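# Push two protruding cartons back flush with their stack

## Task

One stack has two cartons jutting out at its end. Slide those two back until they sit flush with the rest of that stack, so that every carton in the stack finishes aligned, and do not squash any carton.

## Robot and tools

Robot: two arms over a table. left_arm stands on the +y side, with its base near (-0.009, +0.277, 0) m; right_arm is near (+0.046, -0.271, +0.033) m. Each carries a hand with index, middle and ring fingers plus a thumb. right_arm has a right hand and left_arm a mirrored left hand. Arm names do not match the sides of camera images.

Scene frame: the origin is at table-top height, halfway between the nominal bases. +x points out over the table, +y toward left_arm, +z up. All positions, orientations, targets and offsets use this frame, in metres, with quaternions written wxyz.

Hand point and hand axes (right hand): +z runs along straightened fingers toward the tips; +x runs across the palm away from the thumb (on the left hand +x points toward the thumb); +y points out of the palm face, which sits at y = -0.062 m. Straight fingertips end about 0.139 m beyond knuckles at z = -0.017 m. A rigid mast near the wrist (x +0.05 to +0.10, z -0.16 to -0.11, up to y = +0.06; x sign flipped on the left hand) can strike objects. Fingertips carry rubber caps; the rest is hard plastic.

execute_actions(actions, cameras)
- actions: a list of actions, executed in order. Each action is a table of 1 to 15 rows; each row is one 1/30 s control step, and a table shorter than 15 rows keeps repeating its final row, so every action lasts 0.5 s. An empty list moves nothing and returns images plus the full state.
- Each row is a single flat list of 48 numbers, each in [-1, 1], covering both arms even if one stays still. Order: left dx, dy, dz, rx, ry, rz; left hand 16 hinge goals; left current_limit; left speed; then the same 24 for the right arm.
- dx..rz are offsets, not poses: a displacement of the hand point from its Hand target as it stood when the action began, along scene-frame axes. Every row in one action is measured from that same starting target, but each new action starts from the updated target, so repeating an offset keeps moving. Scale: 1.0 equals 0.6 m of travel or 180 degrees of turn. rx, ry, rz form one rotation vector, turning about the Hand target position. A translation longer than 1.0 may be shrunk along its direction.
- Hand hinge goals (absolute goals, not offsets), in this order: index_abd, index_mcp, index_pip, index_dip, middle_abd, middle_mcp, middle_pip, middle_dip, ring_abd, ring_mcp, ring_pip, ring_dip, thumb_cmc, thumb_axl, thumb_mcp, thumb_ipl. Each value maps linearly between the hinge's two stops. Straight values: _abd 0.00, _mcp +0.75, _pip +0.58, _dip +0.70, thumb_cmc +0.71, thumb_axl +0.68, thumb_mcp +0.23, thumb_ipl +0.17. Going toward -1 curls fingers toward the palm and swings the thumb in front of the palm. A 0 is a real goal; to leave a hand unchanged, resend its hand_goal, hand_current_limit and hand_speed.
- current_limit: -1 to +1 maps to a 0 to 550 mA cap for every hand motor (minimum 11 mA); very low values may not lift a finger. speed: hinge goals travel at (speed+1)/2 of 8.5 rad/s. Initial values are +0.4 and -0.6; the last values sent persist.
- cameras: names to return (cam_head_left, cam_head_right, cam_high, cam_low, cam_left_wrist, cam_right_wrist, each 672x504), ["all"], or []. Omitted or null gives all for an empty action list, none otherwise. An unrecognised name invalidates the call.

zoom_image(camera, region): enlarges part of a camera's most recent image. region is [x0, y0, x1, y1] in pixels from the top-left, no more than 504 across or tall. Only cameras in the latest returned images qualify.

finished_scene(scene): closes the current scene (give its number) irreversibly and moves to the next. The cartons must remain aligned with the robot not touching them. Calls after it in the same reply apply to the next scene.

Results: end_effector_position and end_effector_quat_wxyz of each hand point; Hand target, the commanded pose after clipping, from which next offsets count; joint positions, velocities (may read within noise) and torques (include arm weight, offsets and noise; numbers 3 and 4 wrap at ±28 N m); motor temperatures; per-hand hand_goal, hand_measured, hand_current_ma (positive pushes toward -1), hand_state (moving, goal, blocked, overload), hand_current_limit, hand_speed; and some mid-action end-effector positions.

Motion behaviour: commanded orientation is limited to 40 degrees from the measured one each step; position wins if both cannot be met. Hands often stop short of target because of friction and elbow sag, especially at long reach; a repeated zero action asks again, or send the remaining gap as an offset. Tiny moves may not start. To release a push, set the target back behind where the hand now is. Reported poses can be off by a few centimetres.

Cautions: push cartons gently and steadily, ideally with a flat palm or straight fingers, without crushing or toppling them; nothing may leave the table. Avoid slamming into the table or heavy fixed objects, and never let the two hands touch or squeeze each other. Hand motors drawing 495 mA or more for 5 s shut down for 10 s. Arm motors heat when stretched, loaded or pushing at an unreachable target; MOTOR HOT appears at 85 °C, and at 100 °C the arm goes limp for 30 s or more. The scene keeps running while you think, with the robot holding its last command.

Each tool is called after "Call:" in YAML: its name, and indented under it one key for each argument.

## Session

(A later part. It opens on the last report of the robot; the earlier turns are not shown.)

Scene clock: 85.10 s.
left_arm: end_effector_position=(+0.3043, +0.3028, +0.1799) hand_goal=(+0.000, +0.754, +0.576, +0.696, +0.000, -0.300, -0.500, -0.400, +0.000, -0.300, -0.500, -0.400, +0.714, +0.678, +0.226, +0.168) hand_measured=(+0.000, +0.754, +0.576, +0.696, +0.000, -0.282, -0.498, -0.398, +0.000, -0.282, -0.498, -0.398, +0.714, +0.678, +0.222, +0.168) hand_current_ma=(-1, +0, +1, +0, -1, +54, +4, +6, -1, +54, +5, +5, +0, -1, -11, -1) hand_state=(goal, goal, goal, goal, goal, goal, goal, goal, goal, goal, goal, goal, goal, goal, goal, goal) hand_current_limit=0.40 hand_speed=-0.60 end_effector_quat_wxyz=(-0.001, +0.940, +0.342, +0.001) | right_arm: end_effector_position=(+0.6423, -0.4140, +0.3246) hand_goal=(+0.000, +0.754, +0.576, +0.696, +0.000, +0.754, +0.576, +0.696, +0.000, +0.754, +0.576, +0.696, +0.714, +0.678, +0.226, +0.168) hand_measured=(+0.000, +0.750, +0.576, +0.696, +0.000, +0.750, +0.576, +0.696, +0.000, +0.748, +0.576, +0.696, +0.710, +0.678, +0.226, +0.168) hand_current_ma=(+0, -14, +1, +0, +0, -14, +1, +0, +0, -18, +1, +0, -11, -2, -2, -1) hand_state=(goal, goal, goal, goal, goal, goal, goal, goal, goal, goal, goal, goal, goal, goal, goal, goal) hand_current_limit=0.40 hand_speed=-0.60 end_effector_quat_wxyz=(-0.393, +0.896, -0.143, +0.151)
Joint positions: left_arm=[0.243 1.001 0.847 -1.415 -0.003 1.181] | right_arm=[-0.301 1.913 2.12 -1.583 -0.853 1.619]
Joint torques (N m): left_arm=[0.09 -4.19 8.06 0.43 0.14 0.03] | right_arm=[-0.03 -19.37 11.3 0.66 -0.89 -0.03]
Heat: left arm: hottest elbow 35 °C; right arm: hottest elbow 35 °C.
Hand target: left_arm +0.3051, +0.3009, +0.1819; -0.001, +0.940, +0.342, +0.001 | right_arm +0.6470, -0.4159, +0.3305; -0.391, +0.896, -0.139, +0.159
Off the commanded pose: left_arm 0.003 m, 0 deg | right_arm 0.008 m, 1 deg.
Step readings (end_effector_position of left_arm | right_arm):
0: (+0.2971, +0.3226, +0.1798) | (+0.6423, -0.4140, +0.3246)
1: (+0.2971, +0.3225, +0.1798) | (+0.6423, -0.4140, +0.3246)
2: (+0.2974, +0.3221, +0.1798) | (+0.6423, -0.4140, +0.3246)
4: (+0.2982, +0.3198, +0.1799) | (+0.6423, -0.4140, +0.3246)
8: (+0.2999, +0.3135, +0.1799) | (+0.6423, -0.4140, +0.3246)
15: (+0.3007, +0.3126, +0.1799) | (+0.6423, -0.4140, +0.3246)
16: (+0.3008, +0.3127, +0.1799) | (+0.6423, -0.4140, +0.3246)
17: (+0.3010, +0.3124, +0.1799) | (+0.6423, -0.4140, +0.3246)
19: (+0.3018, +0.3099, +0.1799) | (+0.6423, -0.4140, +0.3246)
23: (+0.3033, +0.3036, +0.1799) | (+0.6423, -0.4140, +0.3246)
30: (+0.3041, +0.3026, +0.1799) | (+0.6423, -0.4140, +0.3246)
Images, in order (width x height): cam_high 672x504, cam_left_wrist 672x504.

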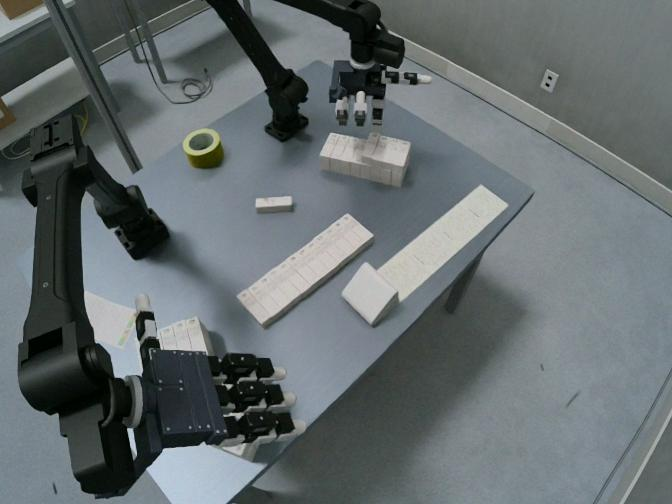

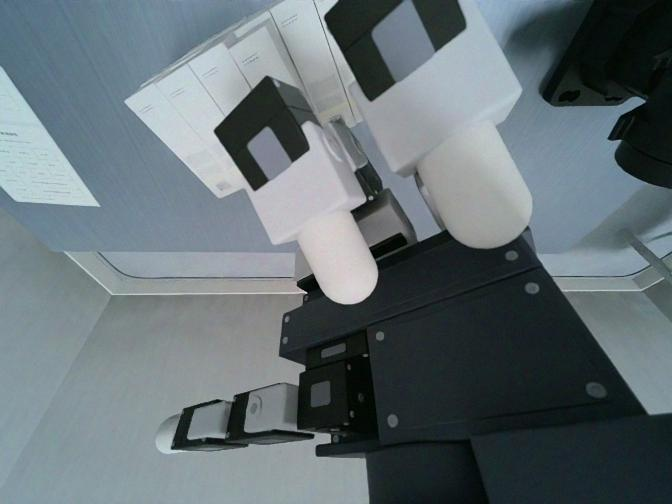

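Call:
execute_actions:
  actions:
    - [[0.0037,-0.0074,0,0,0,0,0,0.754,0.576,0.696,0,-0.3,-0.5,-0.4,0,-0.3,-0.5,-0.4,0.714,0.678,0.226,0.168,0.4,-0.6,0,0,0,0,0,0,0,0.754,0.576,0.696,0,0.754,0.576,0.696,0,0.754,0.576,0.696,0.714,0.678,0.226,0.168,0.4,-0.6]]
  cameras: ["cam_high","cam_left_wrist"]

Call:
zoom_image:
  camera: "cam_high"
  region: [340, 110, 430, 200]

Call:
zoom_image:
  camera: "cam_left_wrist"
  region: [100, 0, 320, 110]

Scene clock: 88.07 s.
left_arm: end_effector_position=(+0.3057, +0.2988, +0.1799) hand_goal=(+0.000, +0.754, +0.576, +0.696, +0.000, -0.300, -0.500, -0.400, +0.000, -0.300, -0.500, -0.400, +0.714, +0.678, +0.226, +0.168) hand_measured=(+0.000, +0.754, +0.576, +0.696, +0.000, -0.282, -0.498, -0.398, +0.000, -0.282, -0.498, -0.398, +0.714, +0.678, +0.222, +0.168) hand_current_ma=(-1, +0, +1, +0, -1, +54, +4, +6, -1, +54, +5, +5, +0, -1, -11, -1) hand_state=(goal, goal, goal, goal, goal, goal, goal, goal, goal, goal, goal, goal, goal, goal, goal, goal) hand_current_limit=0.40 hand_speed=-0.60 end_effector_quat_wxyz=(-0.001, +0.939, +0.343, +0.001) | right_arm: end_effector_position=(+0.6423, -0.4140, +0.3246) hand_goal=(+0.000, +0.754, +0.576, +0.696, +0.000, +0.754, +0.576, +0.696, +0.000, +0.754, +0.576, +0.696, +0.714, +0.678, +0.226, +0.168) hand_measured=(+0.000, +0.750, +0.576, +0.696, +0.000, +0.750, +0.576, +0.696, +0.000, +0.748, +0.576, +0.696, +0.710, +0.678, +0.226, +0.168) hand_current_ma=(+0, -14, +1, +0, +0, -14, +1, +0, +0, -18, +1, +0, -11, -2, -2, -1) hand_state=(goal, goal, goal, goal, goal, goal, goal, goal, goal, goal, goal, goal, goal, goal, goal, goal) hand_current_limit=0.40 hand_speed=-0.60 end_effector_quat_wxyz=(-0.393, +0.896, -0.143, +0.151)
Joint positions: left_arm=[0.226 1.001 0.847 -1.415 -0.003 1.161] | right_arm=[-0.301 1.913 2.12 -1.583 -0.853 1.619]
Joint torques (N m): left_arm=[-0.09 -3.9 8.2 0.47 0.14 -0.06] | right_arm=[-0.09 -19.31 11.29 0.68 -0.89 -0.03]
Heat: left arm: hottest elbow 35 °C; right arm: hottest elbow 35 °C.
Hand target: left_arm +0.3073, +0.2965, +0.1819; -0.001, +0.940, +0.342, +0.001 | right_arm +0.6470, -0.4159, +0.3305; -0.391, +0.896, -0.139, +0.159
Off the commanded pose: left_arm 0.004 m, 0 deg | right_arm 0.008 m, 1 deg.
Step readings (end_effector_position of left_arm | right_arm):
0: (+0.3043, +0.3028, +0.1799) | (+0.6423, -0.4140, +0.3246)
1: (+0.3043, +0.3028, +0.1799) | (+0.6423, -0.4140, +0.3246)
2: (+0.3044, +0.3027, +0.1799) | (+0.6423, -0.4140, +0.3246)
4: (+0.3047, +0.3017, +0.1799) | (+0.6423, -0.4140, +0.3246)
8: (+0.3053, +0.2989, +0.1799) | (+0.6423, -0.4140, +0.3246)
15: (+0.3056, +0.2987, +0.1799) | (+0.6423, -0.4140, +0.3246)
Images, in order (width x height): cam_high 672x504, cam_left_wrist 672x504.

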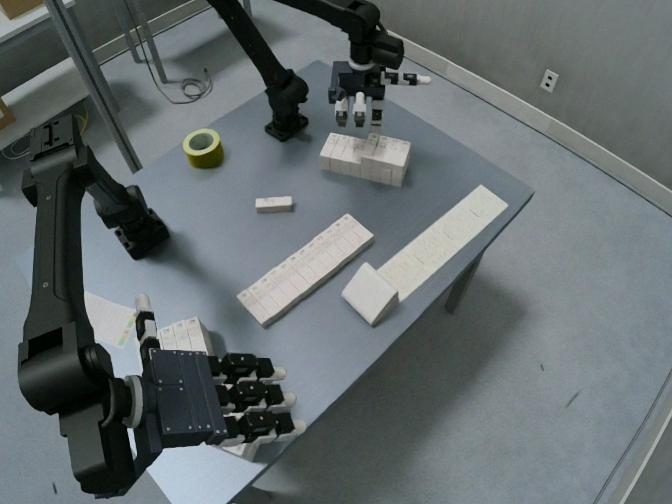

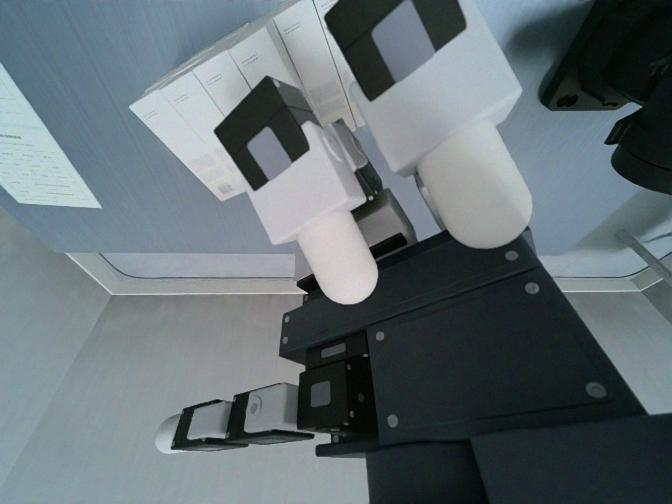

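Scaled by 5.600 from the camera's 672x504 image, which has a finer 960x720 frame.

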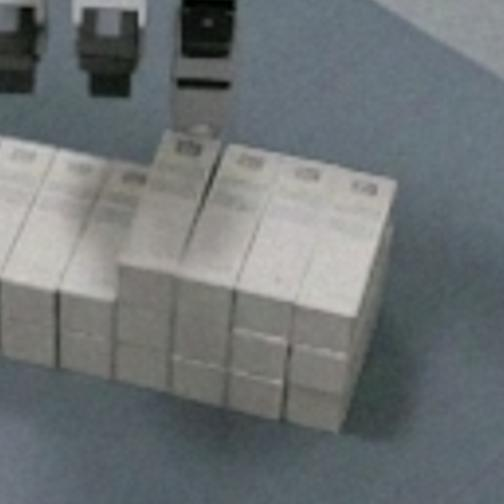

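Scaled by 2.291 from the camera's 672x504 image, which has a finer 960x720 frame.

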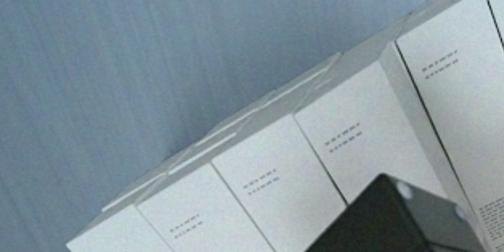

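Call:
execute_actions:
  actions:
    - [[-0.0225,0.0445,0,0,0,0,0,0.754,0.576,0.696,0,-0.3,-0.5,-0.4,0,-0.3,-0.5,-0.4,0.714,0.678,0.226,0.168,0.4,-0.6,0,0,0,0,0,0,0,0.754,0.576,0.696,0,0.754,0.576,0.696,0,0.754,0.576,0.696,0.714,0.678,0.226,0.168,0.4,-0.6]]
    - [[-0.0225,0.0445,0.05,0,0,0,0,0.754,0.576,0.696,0,-0.3,-0.5,-0.4,0,-0.3,-0.5,-0.4,0.714,0.678,0.226,0.168,0.4,-0.6,0,0,0,0,0,0,0,0.754,0.576,0.696,0,0.754,0.576,0.696,0,0.754,0.576,0.696,0.714,0.678,0.226,0.168,0.4,-0.6]]
    - [[-0.08,0.12,0.1,0,0,0,0,0.754,0.576,0.696,0,-0.3,-0.5,-0.4,0,-0.3,-0.5,-0.4,0.714,0.678,0.226,0.168,0.4,-0.6,0,0,0,0,0,0,0,0.754,0.576,0.696,0,0.754,0.576,0.696,0,0.754,0.576,0.696,0.714,0.678,0.226,0.168,0.4,-0.6]]
  cameras: ["cam_high","cam_left_wrist","cam_head_left","cam_head_right","cam_low"]

Call:
zoom_image:
  camera: "cam_high"
  region: [350, 120, 420, 190]

Call:
zoom_image:
  camera: "cam_head_left"
  region: [150, 220, 250, 340]

Call:
zoom_image:
  camera: "cam_head_right"
  region: [160, 220, 260, 330]

Call:
zoom_image:
  camera: "cam_low"
  region: [360, 170, 460, 230]

Scene clock: 94.87 s.
left_arm: end_effector_position=(+0.2269, +0.4132, +0.2564) hand_goal=(+0.000, +0.754, +0.576, +0.696, +0.000, -0.300, -0.500, -0.400, +0.000, -0.300, -0.500, -0.400, +0.714, +0.678, +0.226, +0.168) hand_measured=(+0.000, +0.752, +0.576, +0.696, +0.000, -0.282, -0.498, -0.398, +0.000, -0.282, -0.498, -0.398, +0.714, +0.678, +0.222, +0.168) hand_current_ma=(-1, -5, +1, +0, -1, +54, +4, +6, -1, +53, +5, +5, -2, -1, -12, -1) hand_state=(goal, goal, goal, goal, goal, goal, goal, goal, goal, goal, goal, goal, goal, goal, goal, goal) hand_current_limit=0.40 hand_speed=-0.60 end_effector_quat_wxyz=(+0.001, +0.939, +0.343, -0.010) | right_arm: end_effector_position=(+0.6423, -0.4140, +0.3246) hand_goal=(+0.000, +0.754, +0.576, +0.696, +0.000, +0.754, +0.576, +0.696, +0.000, +0.754, +0.576, +0.696, +0.714, +0.678, +0.226, +0.168) hand_measured=(+0.000, +0.750, +0.576, +0.696, +0.000, +0.750, +0.576, +0.696, +0.000, +0.748, +0.576, +0.696, +0.710, +0.678, +0.226, +0.168) hand_current_ma=(+0, -14, +1, +0, +0, -14, +1, +0, +0, -18, +1, +0, -11, -2, -2, -1) hand_state=(goal, goal, goal, goal, goal, goal, goal, goal, goal, goal, goal, goal, goal, goal, goal, goal) hand_current_limit=0.40 hand_speed=-0.60 end_effector_quat_wxyz=(-0.393, +0.896, -0.143, +0.151)
Joint positions: left_arm=[0.784 0.992 1.044 -1.642 -0.007 1.719] | right_arm=[-0.301 1.913 2.12 -1.583 -0.853 1.619]
Joint torques (N m): left_arm=[1.26 -2.61 11.03 0.2 0.31 0.13] | right_arm=[-0.09 -19.43 11.32 0.68 -0.89 -0.04]
Heat: left arm: hottest elbow 35 °C; right arm: hottest elbow 36 °C.
Hand target: left_arm +0.2323, +0.4219, +0.2719; -0.001, +0.940, +0.342, +0.001 | right_arm +0.6470, -0.4159, +0.3305; -0.391, +0.896, -0.139, +0.159
Off the commanded pose: left_arm 0.019 m, 1 deg | right_arm 0.008 m, 1 deg.
Step readings (end_effector_position of left_arm | right_arm):
0: (+0.3057, +0.2988, +0.1799) | (+0.6423, -0.4140, +0.3246)
1: (+0.3057, +0.2988, +0.1799) | (+0.6423, -0.4140, +0.3246)
2: (+0.3054, +0.2995, +0.1799) | (+0.6423, -0.4140, +0.3246)
4: (+0.3041, +0.3042, +0.1799) | (+0.6423, -0.4140, +0.3246)
8: (+0.3003, +0.3200, +0.1798) | (+0.6423, -0.4140, +0.3246)
15: (+0.2978, +0.3231, +0.1798) | (+0.6423, -0.4140, +0.3246)
16: (+0.2974, +0.3231, +0.1798) | (+0.6423, -0.4140, +0.3246)
17: (+0.2956, +0.3235, +0.1795) | (+0.6423, -0.4140, +0.3246)
19: (+0.2876, +0.3275, +0.1791) | (+0.6423, -0.4140, +0.3246)
23: (+0.2752, +0.3403, +0.1820) | (+0.6423, -0.4140, +0.3246)
30: (+0.2736, +0.3441, +0.1906) | (+0.6423, -0.4140, +0.3246)
31: (+0.2733, +0.3441, +0.1912) | (+0.6423, -0.4140, +0.3246)
32: (+0.2706, +0.3456, +0.1928) | (+0.6423, -0.4140, +0.3246)
34: (+0.2598, +0.3606, +0.2018) | (+0.6423, -0.4140, +0.3246)
38: (+0.2423, +0.4026, +0.2325) | (+0.6423, -0.4140, +0.3246)
45: (+0.2308, +0.4172, +0.2581) | (+0.6423, -0.4140, +0.3246)
Images, in order (width x height): cam_head_left 672x504, cam_head_right 672x504, cam_high 672x504, cam_low 672x504, cam_left_wrist 672x504.

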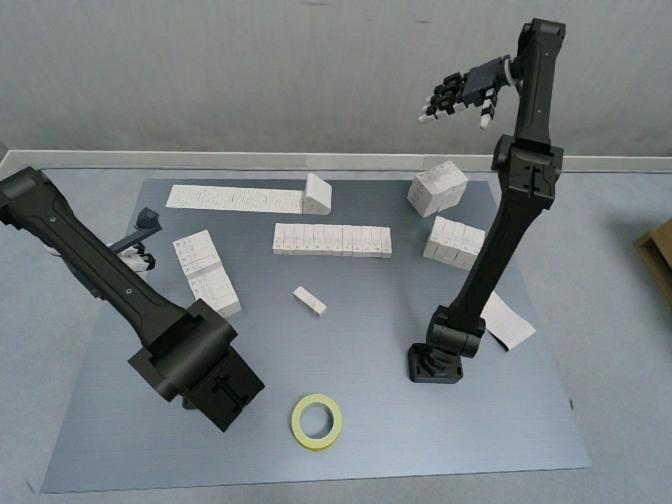

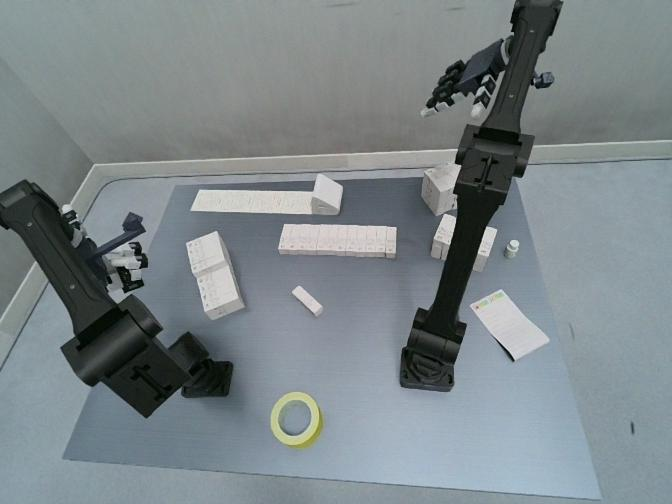

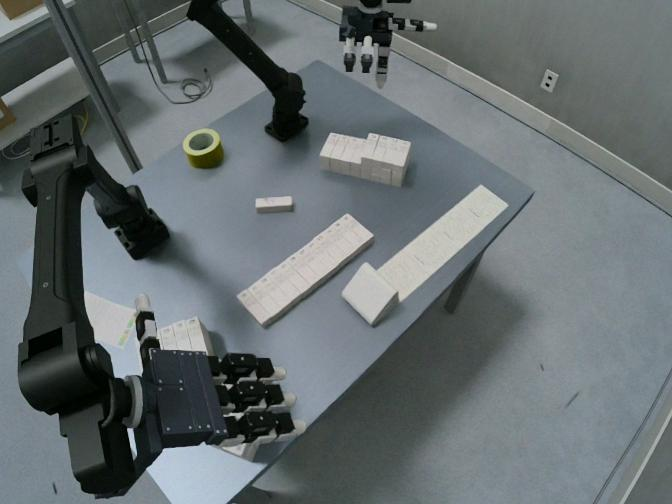

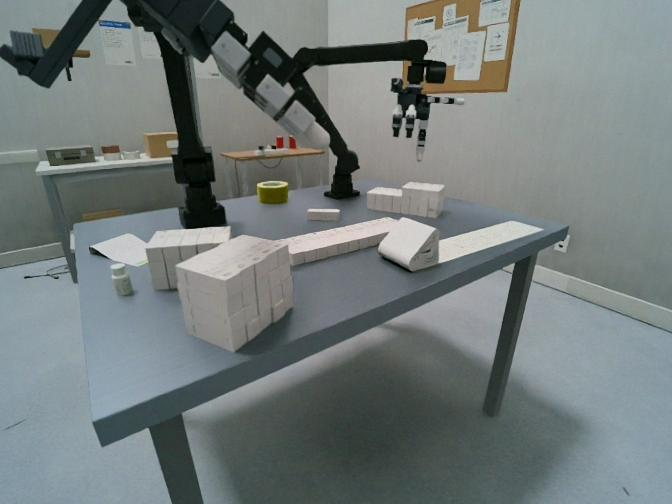

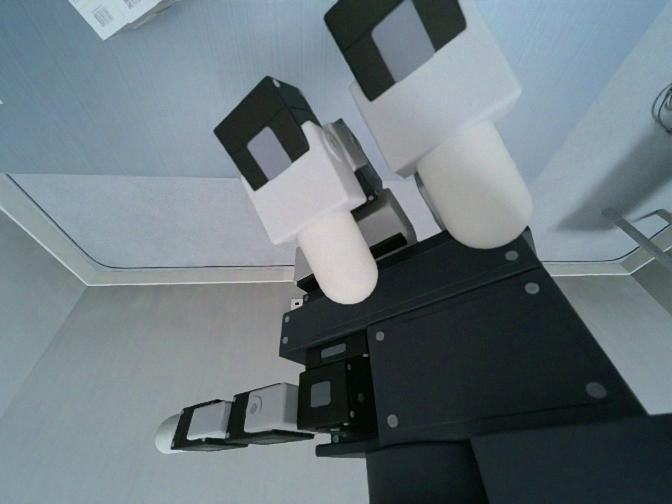

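Scaled by 7.200 from the camera's 672x504 image, which has a finer 960x720 frame.

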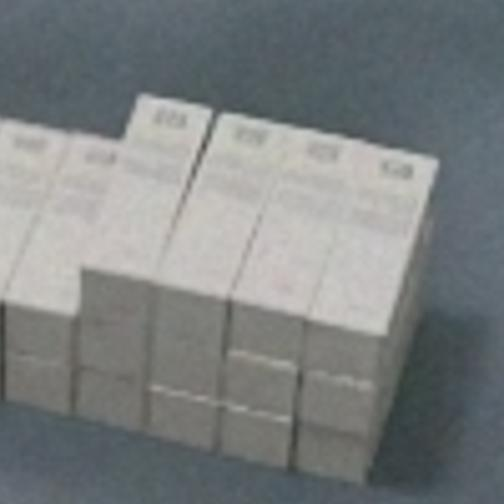

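Scaled by 4.200 from the camera's 672x504 image, which has a finer 960x720 frame.

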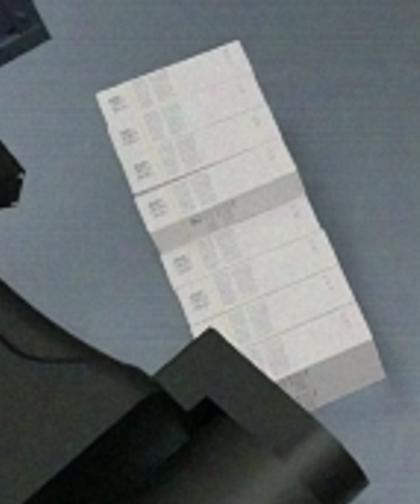

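Scaled by 4.582 from the camera's 672x504 image, which has a finer 960x720 frame.

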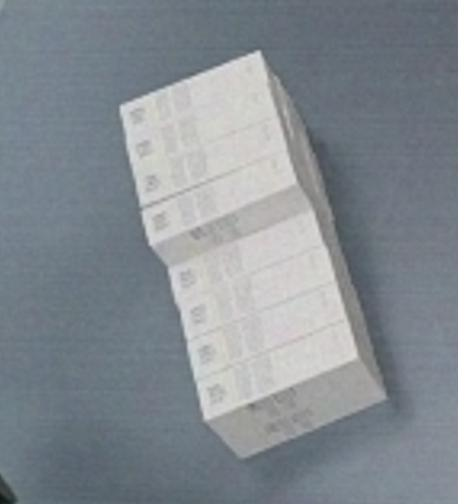

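Scaled by 5.040 from the camera's 672x504 image, which has a finer 960x720 frame.

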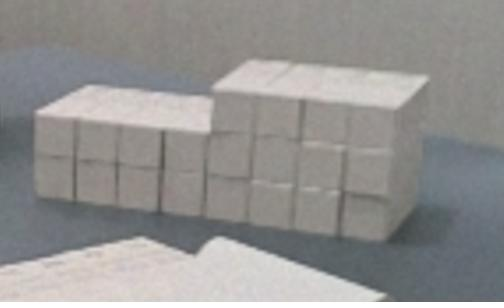

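Call:
execute_actions:
  actions:
    - [[0.0405,-0.1325,-0.018,0,0,0,0,0.754,0.576,0.696,0,-0.3,-0.5,-0.4,0,-0.3,-0.5,-0.4,0.714,0.678,0.226,0.168,0.4,-0.6,0,0,0,0,0,0,0,0.754,0.576,0.696,0,0.754,0.576,0.696,0,0.754,0.576,0.696,0.714,0.678,0.226,0.168,0.4,-0.6]]
    - [[0.0405,-0.1325,-0.018,0,0,0,0,0.754,0.576,0.696,0,-0.3,-0.5,-0.4,0,-0.3,-0.5,-0.4,0.714,0.678,0.226,0.168,0.4,-0.6,0,0,0,0,0,0,0,0.754,0.576,0.696,0,0.754,0.576,0.696,0,0.754,0.576,0.696,0.714,0.678,0.226,0.168,0.4,-0.6]]
  cameras: ["cam_high","cam_low","cam_left_wrist"]

Call:
zoom_image:
  camera: "cam_high"
  region: [330, 90, 430, 190]

Call:
zoom_image:
  camera: "cam_low"
  region: [350, 140, 450, 230]

Scene clock: 110.60 s.
left_arm: end_effector_position=(+0.2748, +0.2634, +0.2467) hand_goal=(+0.000, +0.754, +0.576, +0.696, +0.000, -0.300, -0.500, -0.400, +0.000, -0.300, -0.500, -0.400, +0.714, +0.678, +0.226, +0.168) hand_measured=(+0.000, +0.754, +0.576, +0.696, +0.000, -0.282, -0.498, -0.398, +0.000, -0.282, -0.498, -0.398, +0.714, +0.678, +0.222, +0.168) hand_current_ma=(-1, -2, +1, +0, -1, +54, +4, +6, -1, +53, +5, +5, +1, -1, -12, -1) hand_state=(goal, goal, goal, goal, goal, goal, goal, goal, goal, goal, goal, goal, goal, goal, goal, goal) hand_current_limit=0.40 hand_speed=-0.60 end_effector_quat_wxyz=(+0.002, +0.940, +0.341, -0.007) | right_arm: end_effector_position=(+0.6423, -0.4140, +0.3246) hand_goal=(+0.000, +0.754, +0.576, +0.696, +0.000, +0.754, +0.576, +0.696, +0.000, +0.754, +0.576, +0.696, +0.714, +0.678, +0.226, +0.168) hand_measured=(+0.000, +0.750, +0.576, +0.696, +0.000, +0.750, +0.576, +0.696, +0.000, +0.748, +0.576, +0.696, +0.710, +0.678, +0.226, +0.168) hand_current_ma=(+0, -14, +1, +0, +0, -14, +1, +0, +0, -18, +1, +0, -11, -2, -2, -1) hand_state=(goal, goal, goal, goal, goal, goal, goal, goal, goal, goal, goal, goal, goal, goal, goal, goal) hand_current_limit=0.40 hand_speed=-0.60 end_effector_quat_wxyz=(-0.393, +0.896, -0.143, +0.151)
Joint positions: left_arm=[0.116 0.892 0.962 -1.654 0.005 1.055] | right_arm=[-0.301 1.913 2.12 -1.583 -0.853 1.619]
Joint torques (N m): left_arm=[-0.09 -1.79 8.61 1.01 -0.04 -0.03] | right_arm=[0.03 -19.31 11.3 0.68 -0.89 -0.04]
Heat: left arm: hottest elbow 36 °C; right arm: hottest elbow 36 °C.
Hand target: left_arm +0.2810, +0.2628, +0.2504; -0.001, +0.940, +0.342, +0.001 | right_arm +0.6470, -0.4159, +0.3305; -0.391, +0.896, -0.139, +0.159
Off the commanded pose: left_arm 0.007 m, 1 deg | right_arm 0.008 m, 1 deg.
Step readings (end_effector_position of left_arm | right_arm):
0: (+0.2269, +0.4131, +0.2564) | (+0.6423, -0.4140, +0.3246)
1: (+0.2270, +0.4131, +0.2564) | (+0.6423, -0.4140, +0.3246)
2: (+0.2287, +0.4112, +0.2568) | (+0.6423, -0.4140, +0.3246)
4: (+0.2359, +0.3986, +0.2576) | (+0.6423, -0.4140, +0.3246)
8: (+0.2463, +0.3564, +0.2587) | (+0.6423, -0.4140, +0.3246)
15: (+0.2532, +0.3419, +0.2614) | (+0.6423, -0.4140, +0.3246)
16: (+0.2540, +0.3417, +0.2614) | (+0.6423, -0.4140, +0.3246)
17: (+0.2558, +0.3391, +0.2606) | (+0.6423, -0.4140, +0.3246)
19: (+0.2604, +0.3207, +0.2569) | (+0.6423, -0.4140, +0.3246)
23: (+0.2643, +0.2733, +0.2489) | (+0.6423, -0.4140, +0.3246)
30: (+0.2714, +0.2603, +0.2473) | (+0.6423, -0.4140, +0.3246)
Images, in order (width x height): cam_high 672x504, cam_low 672x504, cam_left_wrist 672x504.

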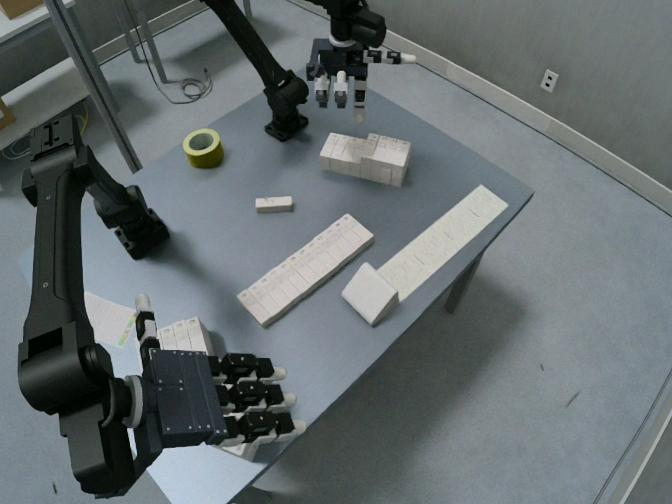

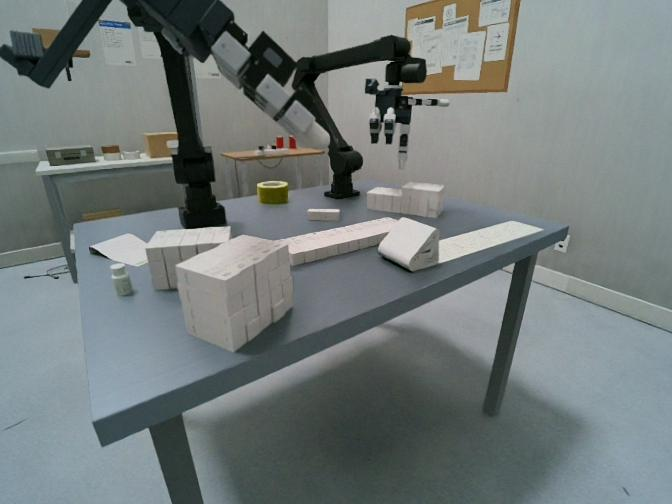

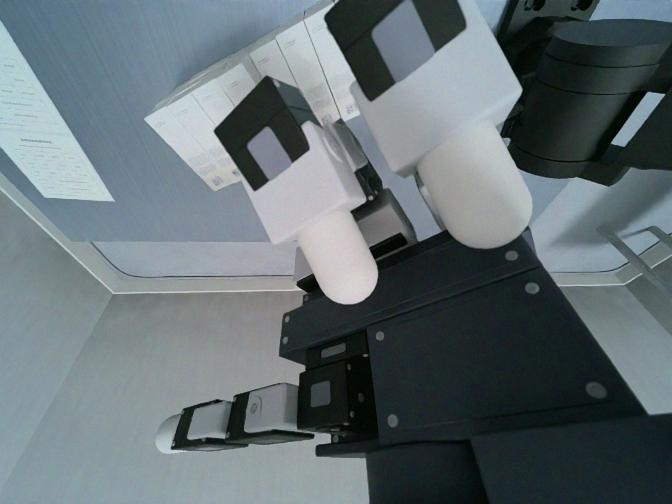

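Scaled by 5.040 from the camera's 672x504 image, which has a finer 960x720 frame.

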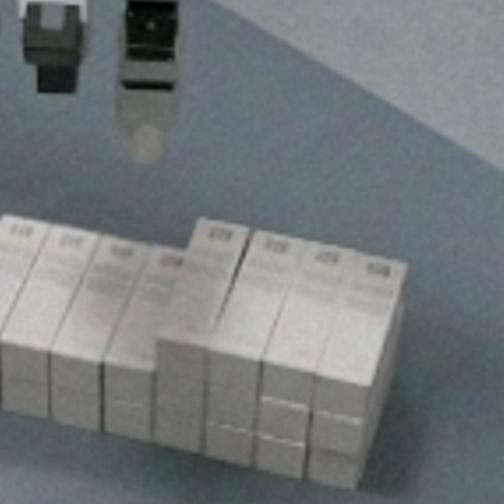

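Scaled by 5.040 from the camera's 672x504 image, which has a finer 960x720 frame.

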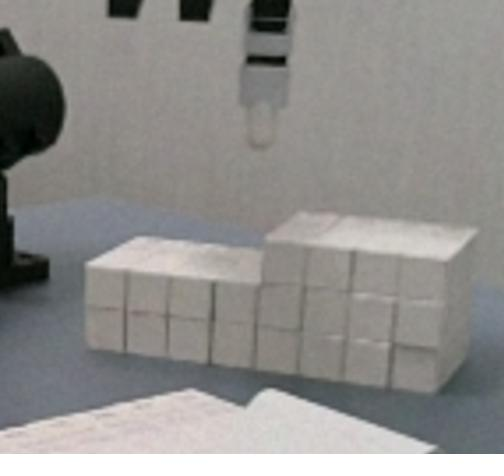

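Call:
execute_actions:
  actions:
    - [[0.0067,-0.0133,-0.075,0,0,0,0,0.754,0.576,0.696,0,-0.3,-0.5,-0.4,0,-0.3,-0.5,-0.4,0.714,0.678,0.226,0.168,0.4,-0.6,0,0,0,0,0,0,0,0.754,0.576,0.696,0,0.754,0.576,0.696,0,0.754,0.576,0.696,0.714,0.678,0.226,0.168,0.4,-0.6]]
  cameras: ["cam_high","cam_low"]

Call:
zoom_image:
  camera: "cam_high"
  region: [330, 90, 430, 190]

Call:
zoom_image:
  camera: "cam_low"
  region: [350, 140, 450, 230]

Scene clock: 114.40 s.
left_arm: end_effector_position=(+0.2805, +0.2557, +0.2068) hand_goal=(+0.000, +0.754, +0.576, +0.696, +0.000, -0.300, -0.500, -0.400, +0.000, -0.300, -0.500, -0.400, +0.714, +0.678, +0.226, +0.168) hand_measured=(+0.000, +0.754, +0.576, +0.696, +0.000, -0.282, -0.498, -0.398, +0.000, -0.282, -0.498, -0.398, +0.714, +0.678, +0.222, +0.168) hand_current_ma=(-1, -2, +1, +0, -1, +54, +4, +6, -1, +53, +5, +5, +1, -1, -12, -1) hand_state=(goal, goal, goal, goal, goal, goal, goal, goal, goal, goal, goal, goal, goal, goal, goal, goal) hand_current_limit=0.40 hand_speed=-0.60 end_effector_quat_wxyz=(+0.001, +0.939, +0.343, +0.000) | right_arm: end_effector_position=(+0.6423, -0.4140, +0.3246) hand_goal=(+0.000, +0.754, +0.576, +0.696, +0.000, +0.754, +0.576, +0.696, +0.000, +0.754, +0.576, +0.696, +0.714, +0.678, +0.226, +0.168) hand_measured=(+0.000, +0.750, +0.576, +0.696, +0.000, +0.750, +0.576, +0.696, +0.000, +0.748, +0.576, +0.696, +0.710, +0.678, +0.226, +0.168) hand_current_ma=(+0, -14, +1, +0, +0, -14, +1, +0, +0, -18, +1, +0, -11, -2, -2, -1) hand_state=(goal, goal, goal, goal, goal, goal, goal, goal, goal, goal, goal, goal, goal, goal, goal, goal) hand_current_limit=0.40 hand_speed=-0.60 end_effector_quat_wxyz=(-0.393, +0.896, -0.143, +0.151)
Joint positions: left_arm=[0.073 0.893 0.857 -1.534 0.002 1.01] | right_arm=[-0.301 1.913 2.12 -1.583 -0.853 1.619]
Joint torques (N m): left_arm=[-0.09 -1.26 8.01 1.03 -0.06 -0.04] | right_arm=[-0.09 -19.31 11.29 0.66 -0.89 -0.03]
Heat: left arm: hottest elbow 36 °C; right arm: hottest elbow 36 °C.
Hand target: left_arm +0.2849, +0.2548, +0.2053; -0.001, +0.940, +0.342, +0.001 | right_arm +0.6470, -0.4159, +0.3305; -0.391, +0.896, -0.139, +0.159
Off the commanded pose: left_arm 0.005 m, 0 deg | right_arm 0.008 m, 1 deg.
Step readings (end_effector_position of left_arm | right_arm):
0: (+0.2748, +0.2634, +0.2467) | (+0.6423, -0.4140, +0.3246)
1: (+0.2750, +0.2635, +0.2466) | (+0.6423, -0.4140, +0.3246)
2: (+0.2763, +0.2634, +0.2455) | (+0.6423, -0.4140, +0.3246)
4: (+0.2801, +0.2618, +0.2372) | (+0.6423, -0.4140, +0.3246)
8: (+0.2766, +0.2559, +0.2125) | (+0.6423, -0.4140, +0.3246)
15: (+0.2795, +0.2554, +0.2066) | (+0.6423, -0.4140, +0.3246)
Images, in order (width x height): cam_high 672x504, cam_low 672x504.

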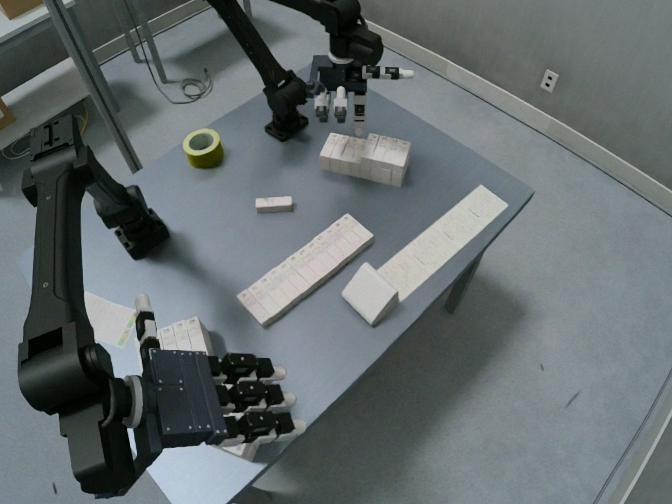

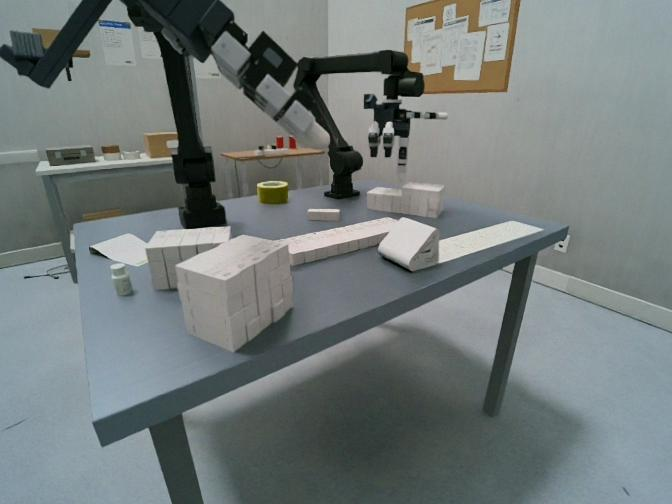

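Scaled by 5.040 from the camera's 672x504 image, which has a finer 960x720 frame.

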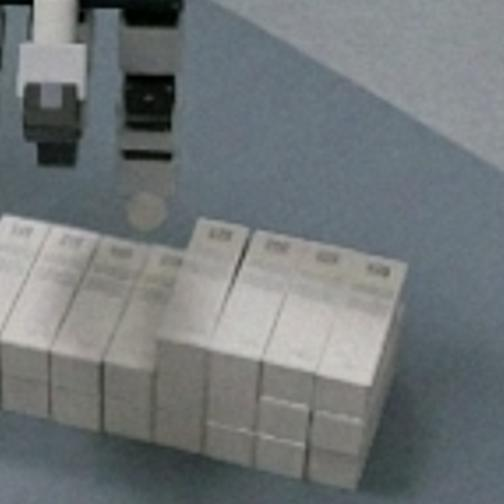

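Scaled by 5.040 from the camera's 672x504 image, which has a finer 960x720 frame.

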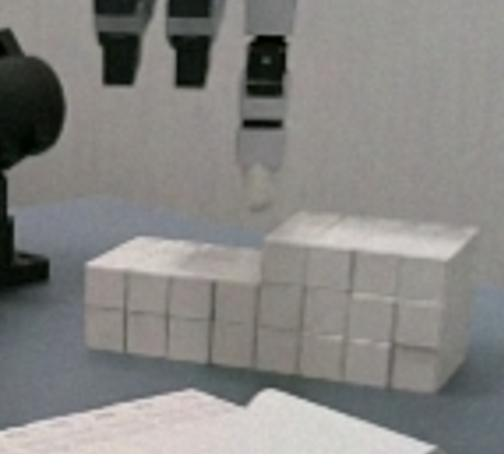

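Call:
execute_actions:
  actions:
    - [[0,0,-0.0275,0,0,0,0,0.754,0.576,0.696,0,-0.3,-0.5,-0.4,0,-0.3,-0.5,-0.4,0.714,0.678,0.226,0.168,0.4,-0.6,0,0,0,0,0,0,0,0.754,0.576,0.696,0,0.754,0.576,0.696,0,0.754,0.576,0.696,0.714,0.678,0.226,0.168,0.4,-0.6]]
    - [[0.022,0.0113,0,0,0,0,0,0.754,0.576,0.696,0,-0.3,-0.5,-0.4,0,-0.3,-0.5,-0.4,0.714,0.678,0.226,0.168,0.4,-0.6,0,0,0,0,0,0,0,0.754,0.576,0.696,0,0.754,0.576,0.696,0,0.754,0.576,0.696,0.714,0.678,0.226,0.168,0.4,-0.6]]
  cameras: ["cam_high","cam_low"]

Call:
zoom_image:
  camera: "cam_high"
  region: [330, 90, 430, 190]

Call:
zoom_image:
  camera: "cam_low"
  region: [350, 140, 450, 230]

Scene clock: 118.30 s.
left_arm: end_effector_position=(+0.2885, +0.2574, +0.1808) hand_goal=(+0.000, +0.754, +0.576, +0.696, +0.000, -0.300, -0.500, -0.400, +0.000, -0.300, -0.500, -0.400, +0.714, +0.678, +0.226, +0.168) hand_measured=(+0.000, +0.754, +0.576, +0.696, +0.000, -0.282, -0.498, -0.398, +0.000, -0.282, -0.498, -0.398, +0.714, +0.678, +0.222, +0.168) hand_current_ma=(-1, -2, +1, +0, -1, +54, +4, +6, -1, +53, +5, +5, +1, -1, -12, -1) hand_state=(goal, goal, goal, goal, goal, goal, goal, goal, goal, goal, goal, goal, goal, goal, goal, goal) hand_current_limit=0.40 hand_speed=-0.60 end_effector_quat_wxyz=(-0.002, +0.940, +0.342, -0.011) | right_arm: end_effector_position=(+0.6423, -0.4140, +0.3246) hand_goal=(+0.000, +0.754, +0.576, +0.696, +0.000, +0.754, +0.576, +0.696, +0.000, +0.754, +0.576, +0.696, +0.714, +0.678, +0.226, +0.168) hand_measured=(+0.000, +0.750, +0.576, +0.696, +0.000, +0.750, +0.576, +0.696, +0.000, +0.748, +0.576, +0.696, +0.710, +0.678, +0.226, +0.168) hand_current_ma=(+0, -14, +1, +0, +0, -14, +1, +0, +0, -18, +1, +0, -11, -2, -2, -1) hand_state=(goal, goal, goal, goal, goal, goal, goal, goal, goal, goal, goal, goal, goal, goal, goal, goal) hand_current_limit=0.40 hand_speed=-0.60 end_effector_quat_wxyz=(-0.393, +0.896, -0.143, +0.151)
Joint positions: left_arm=[0.076 0.942 0.818 -1.47 0.001 1.014] | right_arm=[-0.301 1.913 2.12 -1.583 -0.853 1.619]
Joint torques (N m): left_arm=[1.26 -2.14 9.37 0.99 -0.05 0.14] | right_arm=[-0.09 -19.37 11.3 0.65 -0.89 -0.03]
Heat: left arm: hottest elbow 37 °C; right arm: hottest elbow 36 °C.
Hand target: left_arm +0.2981, +0.2616, +0.1888; -0.001, +0.940, +0.342, +0.001 | right_arm +0.6470, -0.4159, +0.3305; -0.391, +0.896, -0.139, +0.159
Off the commanded pose: left_arm 0.013 m, 1 deg | right_arm 0.008 m, 1 deg.
Step readings (end_effector_position of left_arm | right_arm):
0: (+0.2805, +0.2558, +0.2068) | (+0.6423, -0.4140, +0.3246)
1: (+0.2806, +0.2558, +0.2069) | (+0.6423, -0.4140, +0.3246)
2: (+0.2812, +0.2558, +0.2064) | (+0.6423, -0.4140, +0.3246)
4: (+0.2825, +0.2560, +0.2035) | (+0.6423, -0.4140, +0.3246)
8: (+0.2806, +0.2558, +0.1944) | (+0.6423, -0.4140, +0.3246)
15: (+0.2812, +0.2559, +0.1919) | (+0.6423, -0.4140, +0.3246)
16: (+0.2814, +0.2559, +0.1918) | (+0.6423, -0.4140, +0.3246)
17: (+0.2817, +0.2560, +0.1916) | (+0.6423, -0.4140, +0.3246)
19: (+0.2837, +0.2563, +0.1899) | (+0.6423, -0.4140, +0.3246)
23: (+0.2873, +0.2573, +0.1833) | (+0.6423, -0.4140, +0.3246)
30: (+0.2885, +0.2575, +0.1808) | (+0.6423, -0.4140, +0.3246)
Images, in order (width x height): cam_high 672x504, cam_low 672x504.

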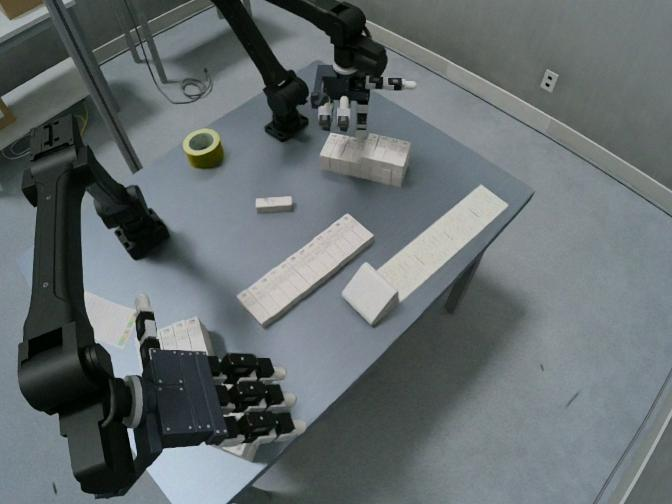

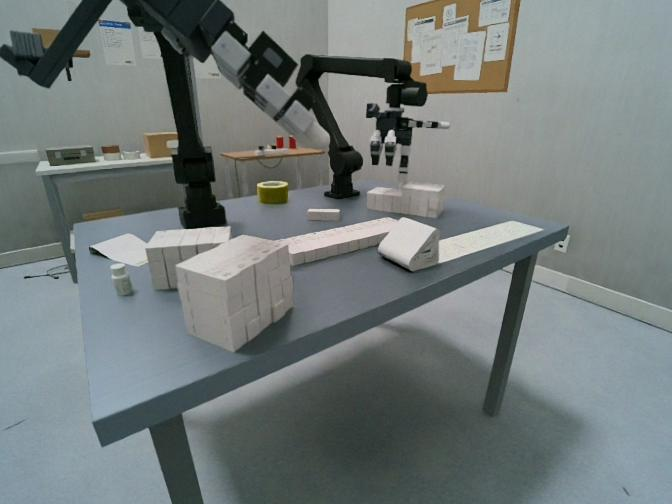

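Scaled by 5.040 from the camera's 672x504 image, which has a finer 960x720 frame.

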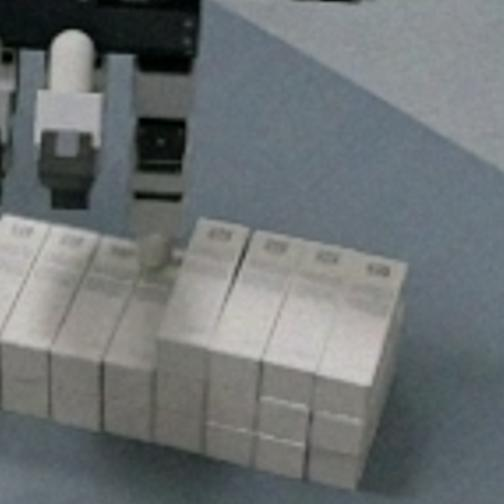

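Scaled by 5.040 from the camera's 672x504 image, which has a finer 960x720 frame.

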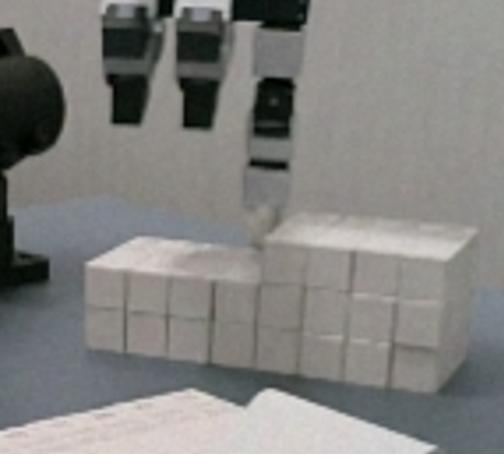

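Call:
execute_actions:
  actions:
    - [[0,0,0.0133,0,0,0,0,0.754,0.576,0.696,0,-0.3,-0.5,-0.4,0,-0.3,-0.5,-0.4,0.714,0.678,0.226,0.168,0.4,-0.6,0,0,0,0,0,0,0,0.754,0.576,0.696,0,0.754,0.576,0.696,0,0.754,0.576,0.696,0.714,0.678,0.226,0.168,0.4,-0.6]]
    - [[0.006,0.003,0,0,0,0,0,0.754,0.576,0.696,0,-0.3,-0.5,-0.4,0,-0.3,-0.5,-0.4,0.714,0.678,0.226,0.168,0.4,-0.6,0,0,0,0,0,0,0,0.754,0.576,0.696,0,0.754,0.576,0.696,0,0.754,0.576,0.696,0.714,0.678,0.226,0.168,0.4,-0.6]]
  cameras: ["cam_high","cam_low"]

Call:
zoom_image:
  camera: "cam_high"
  region: [350, 110, 430, 190]

Call:
zoom_image:
  camera: "cam_low"
  region: [370, 150, 450, 230]

Scene clock: 122.63 s.
left_arm: end_effector_position=(+0.2884, +0.2583, +0.1801) hand_goal=(+0.000, +0.754, +0.576, +0.696, +0.000, -0.300, -0.500, -0.400, +0.000, -0.300, -0.500, -0.400, +0.714, +0.678, +0.226, +0.168) hand_measured=(+0.000, +0.754, +0.576, +0.696, +0.000, -0.282, -0.498, -0.398, +0.000, -0.282, -0.498, -0.398, +0.714, +0.678, +0.222, +0.168) hand_current_ma=(-1, -2, +1, +0, -1, +54, +4, +6, -1, +53, +5, +5, +1, -1, -12, -1) hand_state=(goal, goal, goal, goal, goal, goal, goal, goal, goal, goal, goal, goal, goal, goal, goal, goal) hand_current_limit=0.40 hand_speed=-0.60 end_effector_quat_wxyz=(-0.002, +0.940, +0.341, -0.013) | right_arm: end_effector_position=(+0.6423, -0.4140, +0.3246) hand_goal=(+0.000, +0.754, +0.576, +0.696, +0.000, +0.754, +0.576, +0.696, +0.000, +0.754, +0.576, +0.696, +0.714, +0.678, +0.226, +0.168) hand_measured=(+0.000, +0.750, +0.576, +0.696, +0.000, +0.750, +0.576, +0.696, +0.000, +0.748, +0.576, +0.696, +0.710, +0.678, +0.226, +0.168) hand_current_ma=(+0, -14, +1, +0, +0, -14, +1, +0, +0, -18, +1, +0, -11, -2, -2, -1) hand_state=(goal, goal, goal, goal, goal, goal, goal, goal, goal, goal, goal, goal, goal, goal, goal, goal) hand_current_limit=0.40 hand_speed=-0.60 end_effector_quat_wxyz=(-0.393, +0.896, -0.143, +0.151)
Joint positions: left_arm=[0.08 0.945 0.818 -1.47 0.001 1.019] | right_arm=[-0.301 1.913 2.12 -1.583 -0.853 1.619]
Joint torques (N m): left_arm=[1.32 -1.79 11.17 0.39 -0.05 0.12] | right_arm=[0.03 -19.37 11.29 0.68 -0.89 -0.03]
Heat: left arm: hottest elbow 38 °C; right arm: hottest elbow 36 °C.
Hand target: left_arm +0.3017, +0.2634, +0.1968; -0.001, +0.940, +0.342, +0.001 | right_arm +0.6470, -0.4159, +0.3305; -0.391, +0.896, -0.139, +0.159
Off the commanded pose: left_arm 0.022 m, 2 deg | right_arm 0.008 m, 1 deg.
Step readings (end_effector_position of left_arm | right_arm):
0: (+0.2884, +0.2574, +0.1808) | (+0.6423, -0.4140, +0.3246)
1: (+0.2884, +0.2574, +0.1808) | (+0.6423, -0.4140, +0.3246)
2: (+0.2884, +0.2574, +0.1808) | (+0.6423, -0.4140, +0.3246)
4: (+0.2884, +0.2574, +0.1808) | (+0.6423, -0.4140, +0.3246)
8: (+0.2884, +0.2574, +0.1808) | (+0.6423, -0.4140, +0.3246)
15: (+0.2884, +0.2574, +0.1808) | (+0.6423, -0.4140, +0.3246)
16: (+0.2884, +0.2574, +0.1808) | (+0.6423, -0.4140, +0.3246)
17: (+0.2884, +0.2574, +0.1808) | (+0.6423, -0.4140, +0.3246)
19: (+0.2884, +0.2577, +0.1808) | (+0.6423, -0.4140, +0.3246)
23: (+0.2884, +0.2583, +0.1806) | (+0.6423, -0.4140, +0.3246)
30: (+0.2884, +0.2583, +0.1801) | (+0.6423, -0.4140, +0.3246)
Images, in order (width x height): cam_high 672x504, cam_low 672x504.

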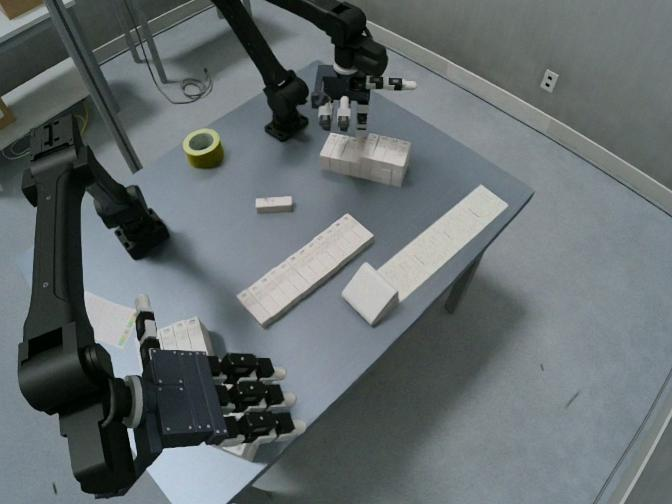

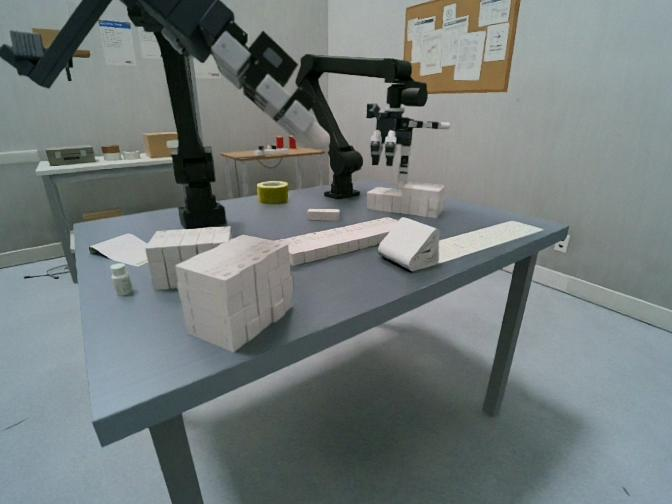

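Scaled by 6.300 from the camera's 672x504 image, which has a finer 960x720 frame.

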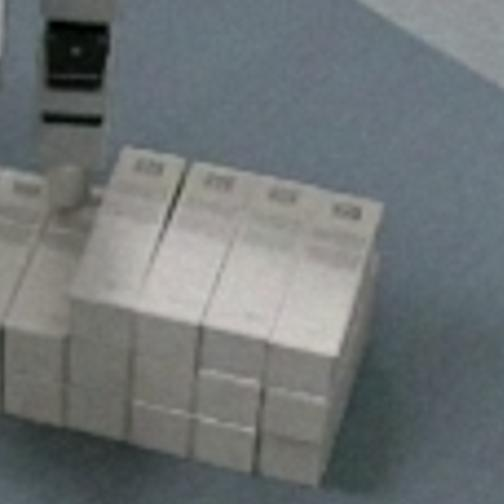

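Scaled by 6.300 from the camera's 672x504 image, which has a finer 960x720 frame.

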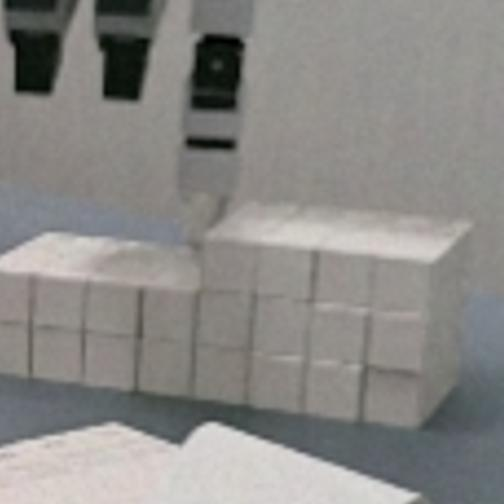

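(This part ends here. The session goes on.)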